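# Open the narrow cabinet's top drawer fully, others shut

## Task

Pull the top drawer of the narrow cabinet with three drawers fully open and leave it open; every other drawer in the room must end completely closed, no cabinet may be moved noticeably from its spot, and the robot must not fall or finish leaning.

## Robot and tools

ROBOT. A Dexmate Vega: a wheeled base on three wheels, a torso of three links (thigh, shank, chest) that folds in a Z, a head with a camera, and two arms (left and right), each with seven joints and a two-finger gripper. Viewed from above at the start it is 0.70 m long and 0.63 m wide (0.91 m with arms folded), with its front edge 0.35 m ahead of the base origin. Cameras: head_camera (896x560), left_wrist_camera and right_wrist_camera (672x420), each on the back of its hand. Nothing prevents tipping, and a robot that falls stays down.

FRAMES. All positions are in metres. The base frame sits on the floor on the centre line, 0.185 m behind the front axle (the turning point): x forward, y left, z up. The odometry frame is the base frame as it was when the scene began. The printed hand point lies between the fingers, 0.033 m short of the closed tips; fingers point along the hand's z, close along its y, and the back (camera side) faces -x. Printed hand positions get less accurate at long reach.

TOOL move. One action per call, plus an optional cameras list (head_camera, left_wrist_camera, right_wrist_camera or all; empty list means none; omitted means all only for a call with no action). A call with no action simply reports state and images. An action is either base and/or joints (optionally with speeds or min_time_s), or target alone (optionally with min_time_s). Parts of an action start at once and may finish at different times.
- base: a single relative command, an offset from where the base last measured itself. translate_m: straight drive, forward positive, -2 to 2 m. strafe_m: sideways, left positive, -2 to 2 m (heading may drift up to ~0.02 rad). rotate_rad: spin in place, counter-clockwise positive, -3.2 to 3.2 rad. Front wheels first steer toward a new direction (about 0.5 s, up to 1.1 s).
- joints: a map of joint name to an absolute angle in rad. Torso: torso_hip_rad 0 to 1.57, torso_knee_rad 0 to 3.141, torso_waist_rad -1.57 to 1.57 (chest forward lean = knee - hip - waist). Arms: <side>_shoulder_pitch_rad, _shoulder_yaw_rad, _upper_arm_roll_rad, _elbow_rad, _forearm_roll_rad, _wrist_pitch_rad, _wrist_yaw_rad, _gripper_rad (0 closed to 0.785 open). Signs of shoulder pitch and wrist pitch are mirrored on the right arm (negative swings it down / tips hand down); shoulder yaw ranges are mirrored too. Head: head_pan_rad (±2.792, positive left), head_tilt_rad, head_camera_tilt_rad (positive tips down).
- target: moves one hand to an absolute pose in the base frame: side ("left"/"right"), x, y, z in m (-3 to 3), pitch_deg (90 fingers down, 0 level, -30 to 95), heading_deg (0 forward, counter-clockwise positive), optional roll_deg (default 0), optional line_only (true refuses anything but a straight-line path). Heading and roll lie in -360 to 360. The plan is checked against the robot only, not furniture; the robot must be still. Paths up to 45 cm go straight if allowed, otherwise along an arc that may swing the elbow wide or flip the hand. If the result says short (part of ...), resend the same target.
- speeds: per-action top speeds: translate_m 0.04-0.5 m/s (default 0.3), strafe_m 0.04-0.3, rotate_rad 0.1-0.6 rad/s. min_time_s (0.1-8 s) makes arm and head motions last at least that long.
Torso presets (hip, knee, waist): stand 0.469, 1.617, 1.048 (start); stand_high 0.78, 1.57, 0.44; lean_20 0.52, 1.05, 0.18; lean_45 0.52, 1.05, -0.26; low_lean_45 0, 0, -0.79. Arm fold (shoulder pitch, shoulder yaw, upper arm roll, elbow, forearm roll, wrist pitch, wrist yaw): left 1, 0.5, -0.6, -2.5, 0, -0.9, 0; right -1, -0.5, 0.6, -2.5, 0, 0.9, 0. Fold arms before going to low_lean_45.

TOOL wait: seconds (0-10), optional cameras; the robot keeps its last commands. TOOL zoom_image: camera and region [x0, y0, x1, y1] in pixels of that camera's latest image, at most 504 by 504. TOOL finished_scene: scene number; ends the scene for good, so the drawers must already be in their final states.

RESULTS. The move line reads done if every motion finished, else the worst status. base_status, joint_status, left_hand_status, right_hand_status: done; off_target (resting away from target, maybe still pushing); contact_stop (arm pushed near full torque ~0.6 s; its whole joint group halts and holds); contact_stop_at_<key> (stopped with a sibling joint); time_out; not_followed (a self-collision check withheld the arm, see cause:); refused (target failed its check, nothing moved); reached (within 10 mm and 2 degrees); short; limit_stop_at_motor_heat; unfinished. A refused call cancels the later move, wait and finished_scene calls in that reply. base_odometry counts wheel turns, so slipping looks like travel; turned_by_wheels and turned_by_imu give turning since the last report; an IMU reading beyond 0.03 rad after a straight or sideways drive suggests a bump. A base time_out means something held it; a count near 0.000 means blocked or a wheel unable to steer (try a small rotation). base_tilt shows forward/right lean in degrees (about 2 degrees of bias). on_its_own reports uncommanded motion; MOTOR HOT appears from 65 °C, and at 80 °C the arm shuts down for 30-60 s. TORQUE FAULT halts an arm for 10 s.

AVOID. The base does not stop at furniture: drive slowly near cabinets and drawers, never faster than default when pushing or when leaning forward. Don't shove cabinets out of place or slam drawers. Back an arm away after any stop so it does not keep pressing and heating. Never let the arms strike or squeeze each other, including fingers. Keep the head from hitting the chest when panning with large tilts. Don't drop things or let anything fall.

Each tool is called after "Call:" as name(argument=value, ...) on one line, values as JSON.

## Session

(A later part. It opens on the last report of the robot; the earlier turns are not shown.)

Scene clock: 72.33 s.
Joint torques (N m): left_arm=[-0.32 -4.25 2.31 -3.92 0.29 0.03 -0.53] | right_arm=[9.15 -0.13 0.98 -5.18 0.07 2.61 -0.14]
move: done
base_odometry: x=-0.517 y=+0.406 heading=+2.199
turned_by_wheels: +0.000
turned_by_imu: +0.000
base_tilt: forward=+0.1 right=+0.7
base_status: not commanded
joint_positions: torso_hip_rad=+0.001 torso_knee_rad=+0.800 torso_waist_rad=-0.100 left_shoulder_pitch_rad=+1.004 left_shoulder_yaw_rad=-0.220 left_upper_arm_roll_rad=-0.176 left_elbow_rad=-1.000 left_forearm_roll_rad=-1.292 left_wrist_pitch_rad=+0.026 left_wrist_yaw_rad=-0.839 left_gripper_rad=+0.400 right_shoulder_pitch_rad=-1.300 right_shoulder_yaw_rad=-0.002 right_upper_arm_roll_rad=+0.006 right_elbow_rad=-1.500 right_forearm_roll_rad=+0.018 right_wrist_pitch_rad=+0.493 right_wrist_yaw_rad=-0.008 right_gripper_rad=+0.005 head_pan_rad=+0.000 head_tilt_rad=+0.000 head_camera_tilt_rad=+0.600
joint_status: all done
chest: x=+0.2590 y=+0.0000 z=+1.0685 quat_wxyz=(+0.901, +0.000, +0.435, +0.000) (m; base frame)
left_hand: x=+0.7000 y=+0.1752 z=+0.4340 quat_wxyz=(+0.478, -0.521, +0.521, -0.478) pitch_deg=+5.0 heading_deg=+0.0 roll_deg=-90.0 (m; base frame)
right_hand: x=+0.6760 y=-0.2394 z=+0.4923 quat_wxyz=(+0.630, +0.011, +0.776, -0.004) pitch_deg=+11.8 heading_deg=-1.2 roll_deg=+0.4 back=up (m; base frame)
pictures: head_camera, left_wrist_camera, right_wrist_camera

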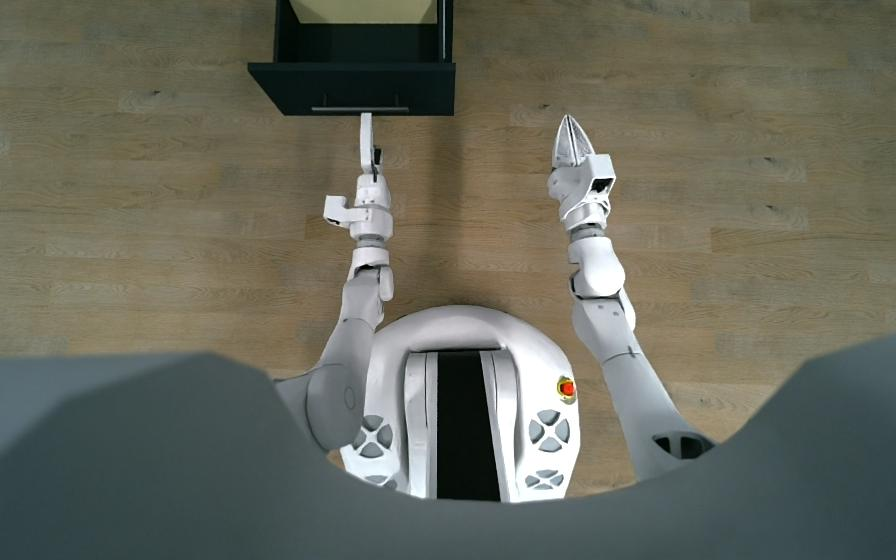

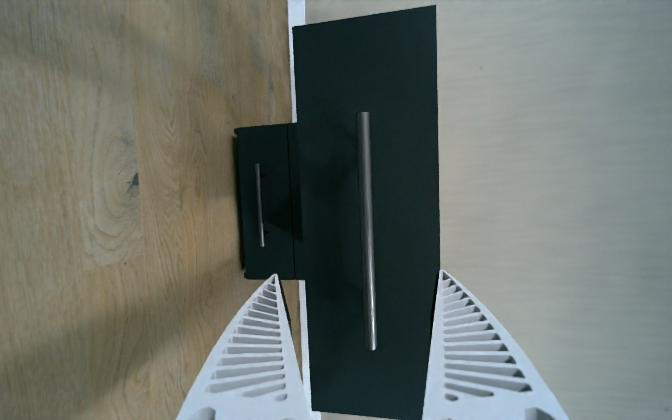

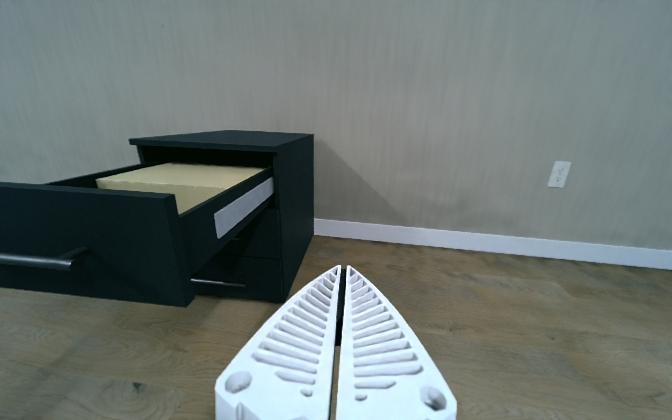

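Call:
move(base={"translate_m": 0.082}, speeds={"translate_m": 0.08}, cameras=["left_wrist_camera"])

Call:
move(joints={"left_gripper_rad": 0.0}, cameras=["all"])

Scene clock: 75.00 s.
Joint torques (N m): left_arm=[-3.61 -5.31 2.62 -3.43 0.27 -0.01 -0.93] | right_arm=[9.6 -0.48 0.26 -6.29 0.19 2.39 -0.02]
move: done
base_odometry: x=-0.566 y=+0.472 heading=+2.199
turned_by_wheels: +0.000
turned_by_imu: +0.001
base_tilt: forward=+0.1 right=+0.7
base_status: done
joint_positions: torso_hip_rad=+0.001 torso_knee_rad=+0.800 torso_waist_rad=-0.100 left_shoulder_pitch_rad=+1.005 left_shoulder_yaw_rad=-0.220 left_upper_arm_roll_rad=-0.176 left_elbow_rad=-1.000 left_forearm_roll_rad=-1.292 left_wrist_pitch_rad=+0.026 left_wrist_yaw_rad=-0.839 left_gripper_rad=+0.400 right_shoulder_pitch_rad=-1.300 right_shoulder_yaw_rad=-0.002 right_upper_arm_roll_rad=+0.006 right_elbow_rad=-1.500 right_forearm_roll_rad=+0.018 right_wrist_pitch_rad=+0.493 right_wrist_yaw_rad=-0.008 right_gripper_rad=+0.005 head_pan_rad=+0.000 head_tilt_rad=+0.000 head_camera_tilt_rad=+0.600
joint_status: not commanded
chest: x=+0.2590 y=+0.0000 z=+1.0685 quat_wxyz=(+0.901, +0.000, +0.435, +0.000) (m; base frame)
left_hand: x=+0.6999 y=+0.1752 z=+0.4339 quat_wxyz=(+0.478, -0.521, +0.521, -0.478) pitch_deg=+5.0 heading_deg=+0.0 roll_deg=-90.0 (m; base frame)
right_hand: x=+0.6760 y=-0.2394 z=+0.4923 quat_wxyz=(+0.630, +0.011, +0.776, -0.004) pitch_deg=+11.9 heading_deg=-1.2 roll_deg=+0.4 back=up (m; base frame)
pictures: left_wrist_camera

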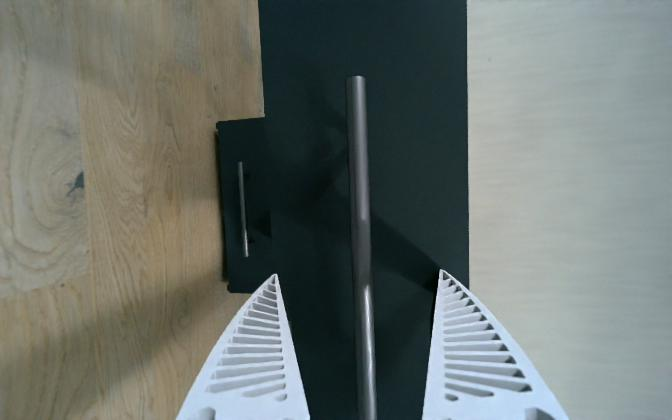

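Scene clock: 75.97 s.
Joint torques (N m): left_arm=[-1.61 -4.94 3.03 -0.72 0.23 -0.23 -0.07] | right_arm=[8.67 -1.57 0.33 -6.15 0.03 2.95 -0.03]
move: done
base_odometry: x=-0.566 y=+0.472 heading=+2.199
turned_by_wheels: +0.000
turned_by_imu: +0.000
base_tilt: forward=+0.1 right=+0.8
base_status: not commanded
joint_positions: torso_hip_rad=+0.001 torso_knee_rad=+0.800 torso_waist_rad=-0.100 left_shoulder_pitch_rad=+1.004 left_shoulder_yaw_rad=-0.220 left_upper_arm_roll_rad=-0.176 left_elbow_rad=-1.001 left_forearm_roll_rad=-1.292 left_wrist_pitch_rad=+0.026 left_wrist_yaw_rad=-0.839 left_gripper_rad=+0.000 right_shoulder_pitch_rad=-1.300 right_shoulder_yaw_rad=-0.002 right_upper_arm_roll_rad=+0.006 right_elbow_rad=-1.500 right_forearm_roll_rad=+0.018 right_wrist_pitch_rad=+0.493 right_wrist_yaw_rad=-0.008 right_gripper_rad=+0.005 head_pan_rad=+0.000 head_tilt_rad=+0.000 head_camera_tilt_rad=+0.600
joint_status: all done
chest: x=+0.2590 y=+0.0000 z=+1.0685 quat_wxyz=(+0.901, +0.000, +0.435, +0.000) (m; base frame)
left_hand: x=+0.7000 y=+0.1752 z=+0.4341 quat_wxyz=(+0.478, -0.521, +0.521, -0.478) pitch_deg=+5.0 heading_deg=+0.0 roll_deg=-90.0 (m; base frame)
right_hand: x=+0.6760 y=-0.2394 z=+0.4923 quat_wxyz=(+0.630, +0.011, +0.776, -0.004) pitch_deg=+11.9 heading_deg=-1.2 roll_deg=+0.4 back=up (m; base frame)
pictures: head_camera, left_wrist_camera, right_wrist_camera

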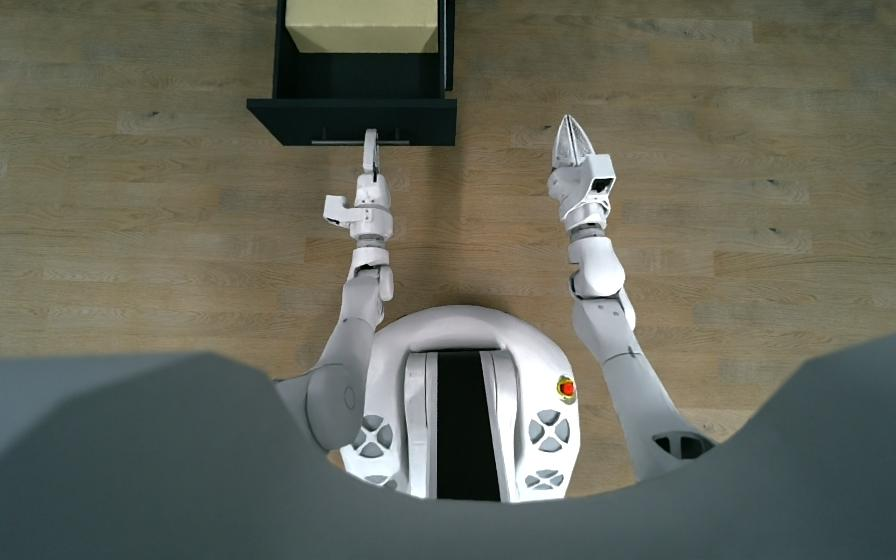

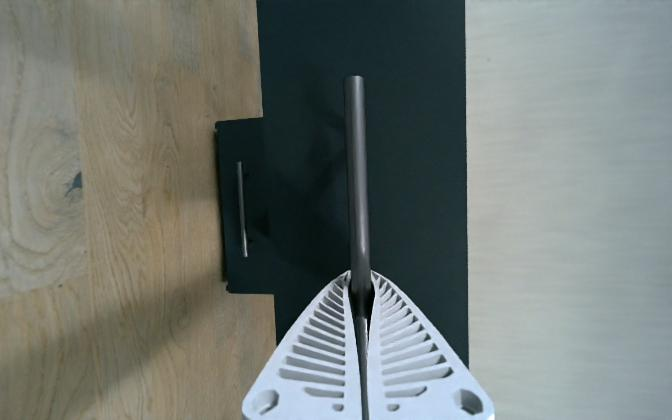

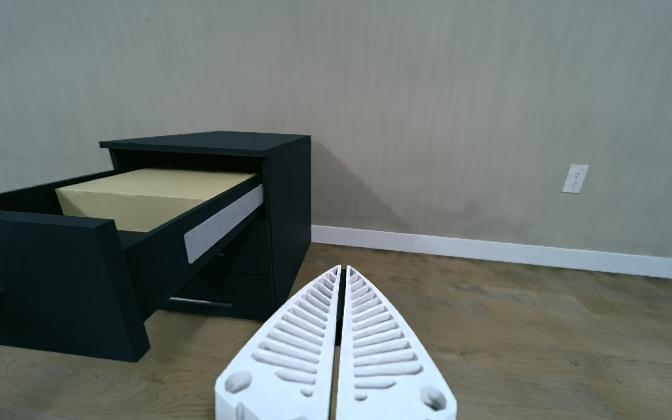

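Call:
move(base={"translate_m": -0.04}, speeds={"translate_m": 0.06}, cameras=["all"])

Scene clock: 77.33 s.
Joint torques (N m): left_arm=[0.85 -5.14 2.71 -2.99 0.33 1 -0.93] | right_arm=[9.54 -0.63 0.58 -6.57 0.31 2.96 -0.18]
move: done
base_odometry: x=-0.542 y=+0.440 heading=+2.198
turned_by_wheels: +0.000
turned_by_imu: -0.001
base_tilt: forward=+0.1 right=+0.8
base_status: done
joint_positions: torso_hip_rad=+0.001 torso_knee_rad=+0.800 torso_waist_rad=-0.100 left_shoulder_pitch_rad=+1.004 left_shoulder_yaw_rad=-0.220 left_upper_arm_roll_rad=-0.176 left_elbow_rad=-1.000 left_forearm_roll_rad=-1.292 left_wrist_pitch_rad=+0.026 left_wrist_yaw_rad=-0.839 left_gripper_rad=+0.000 right_shoulder_pitch_rad=-1.300 right_shoulder_yaw_rad=-0.002 right_upper_arm_roll_rad=+0.006 right_elbow_rad=-1.500 right_forearm_roll_rad=+0.018 right_wrist_pitch_rad=+0.493 right_wrist_yaw_rad=-0.008 right_gripper_rad=+0.005 head_pan_rad=+0.000 head_tilt_rad=+0.000 head_camera_tilt_rad=+0.600
joint_status: not commanded
chest: x=+0.2590 y=+0.0000 z=+1.0685 quat_wxyz=(+0.901, +0.000, +0.435, +0.000) (m; base frame)
left_hand: x=+0.7001 y=+0.1751 z=+0.4341 quat_wxyz=(+0.478, -0.521, +0.521, -0.478) pitch_deg=+5.0 heading_deg=+0.0 roll_deg=-90.0 (m; base frame)
right_hand: x=+0.6760 y=-0.2394 z=+0.4923 quat_wxyz=(+0.630, +0.011, +0.776, -0.004) pitch_deg=+11.8 heading_deg=-1.2 roll_deg=+0.4 back=up (m; base frame)
pictures: head_camera, left_wrist_camera, right_wrist_camera

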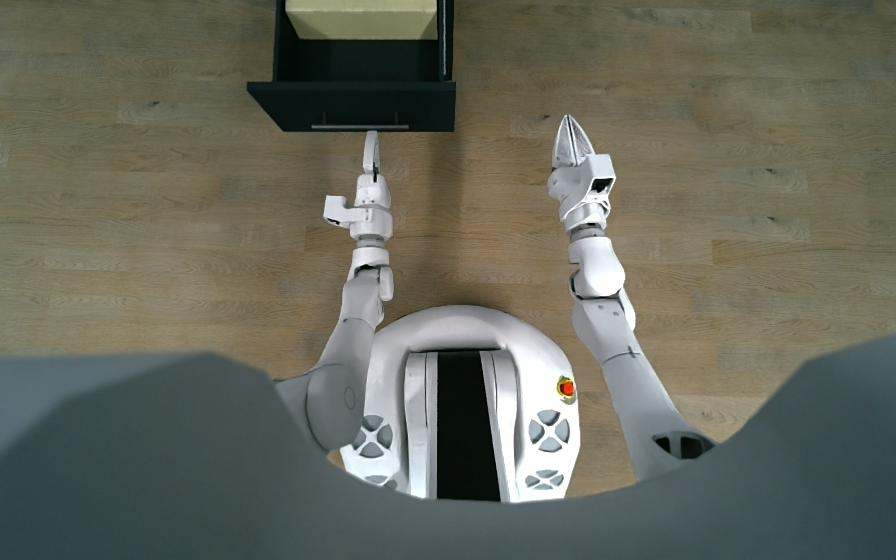

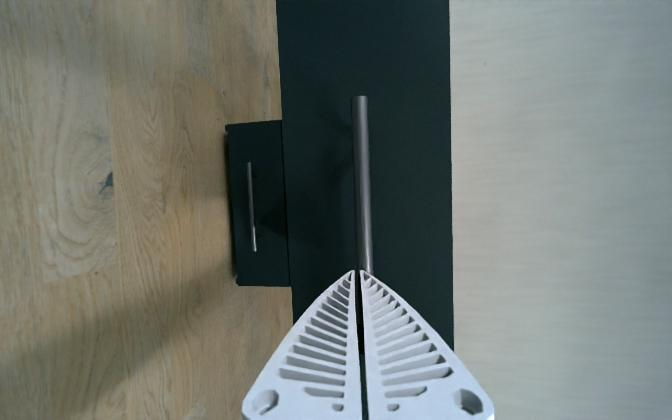

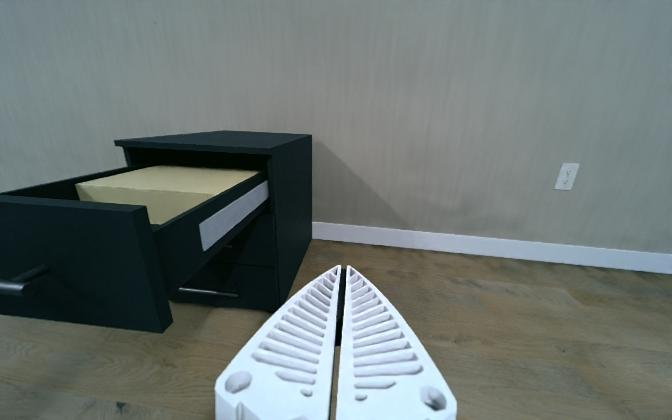

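Call:
move(joints={"left_gripper_rad": 0.4}, cameras=["left_wrist_camera"])

Scene clock: 78.63 s.
Joint torques (N m): left_arm=[0.7 -5.3 1.01 -3.61 0.22 0.33 -0.94] | right_arm=[8.26 -1.73 0.47 -6.03 0.04 2.58 -0.04]
move: done
base_odometry: x=-0.542 y=+0.440 heading=+2.198
turned_by_wheels: +0.000
turned_by_imu: +0.000
base_tilt: forward=+0.1 right=+0.7
base_status: not commanded
joint_positions: torso_hip_rad=+0.001 torso_knee_rad=+0.800 torso_waist_rad=-0.100 left_shoulder_pitch_rad=+1.004 left_shoulder_yaw_rad=-0.220 left_upper_arm_roll_rad=-0.176 left_elbow_rad=-1.000 left_forearm_roll_rad=-1.292 left_wrist_pitch_rad=+0.026 left_wrist_yaw_rad=-0.839 left_gripper_rad=+0.400 right_shoulder_pitch_rad=-1.300 right_shoulder_yaw_rad=-0.002 right_upper_arm_roll_rad=+0.006 right_elbow_rad=-1.500 right_forearm_roll_rad=+0.018 right_wrist_pitch_rad=+0.493 right_wrist_yaw_rad=-0.008 right_gripper_rad=+0.005 head_pan_rad=+0.000 head_tilt_rad=+0.000 head_camera_tilt_rad=+0.600
joint_status: all done
chest: x=+0.2590 y=+0.0000 z=+1.0685 quat_wxyz=(+0.901, +0.000, +0.435, +0.000) (m; base frame)
left_hand: x=+0.7001 y=+0.1751 z=+0.4341 quat_wxyz=(+0.478, -0.521, +0.521, -0.478) pitch_deg=+5.0 heading_deg=+0.0 roll_deg=-90.0 (m; base frame)
right_hand: x=+0.6760 y=-0.2394 z=+0.4923 quat_wxyz=(+0.630, +0.011, +0.776, -0.004) pitch_deg=+11.8 heading_deg=-1.2 roll_deg=+0.4 back=up (m; base frame)
pictures: left_wrist_camera

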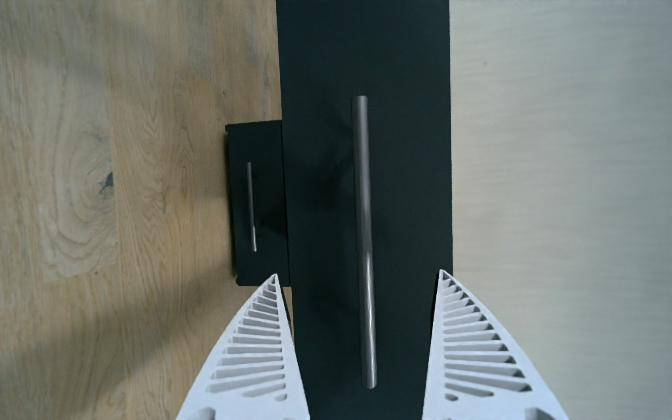

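Call:
finished_scene(scene=1)

The scene is finished: the task was done.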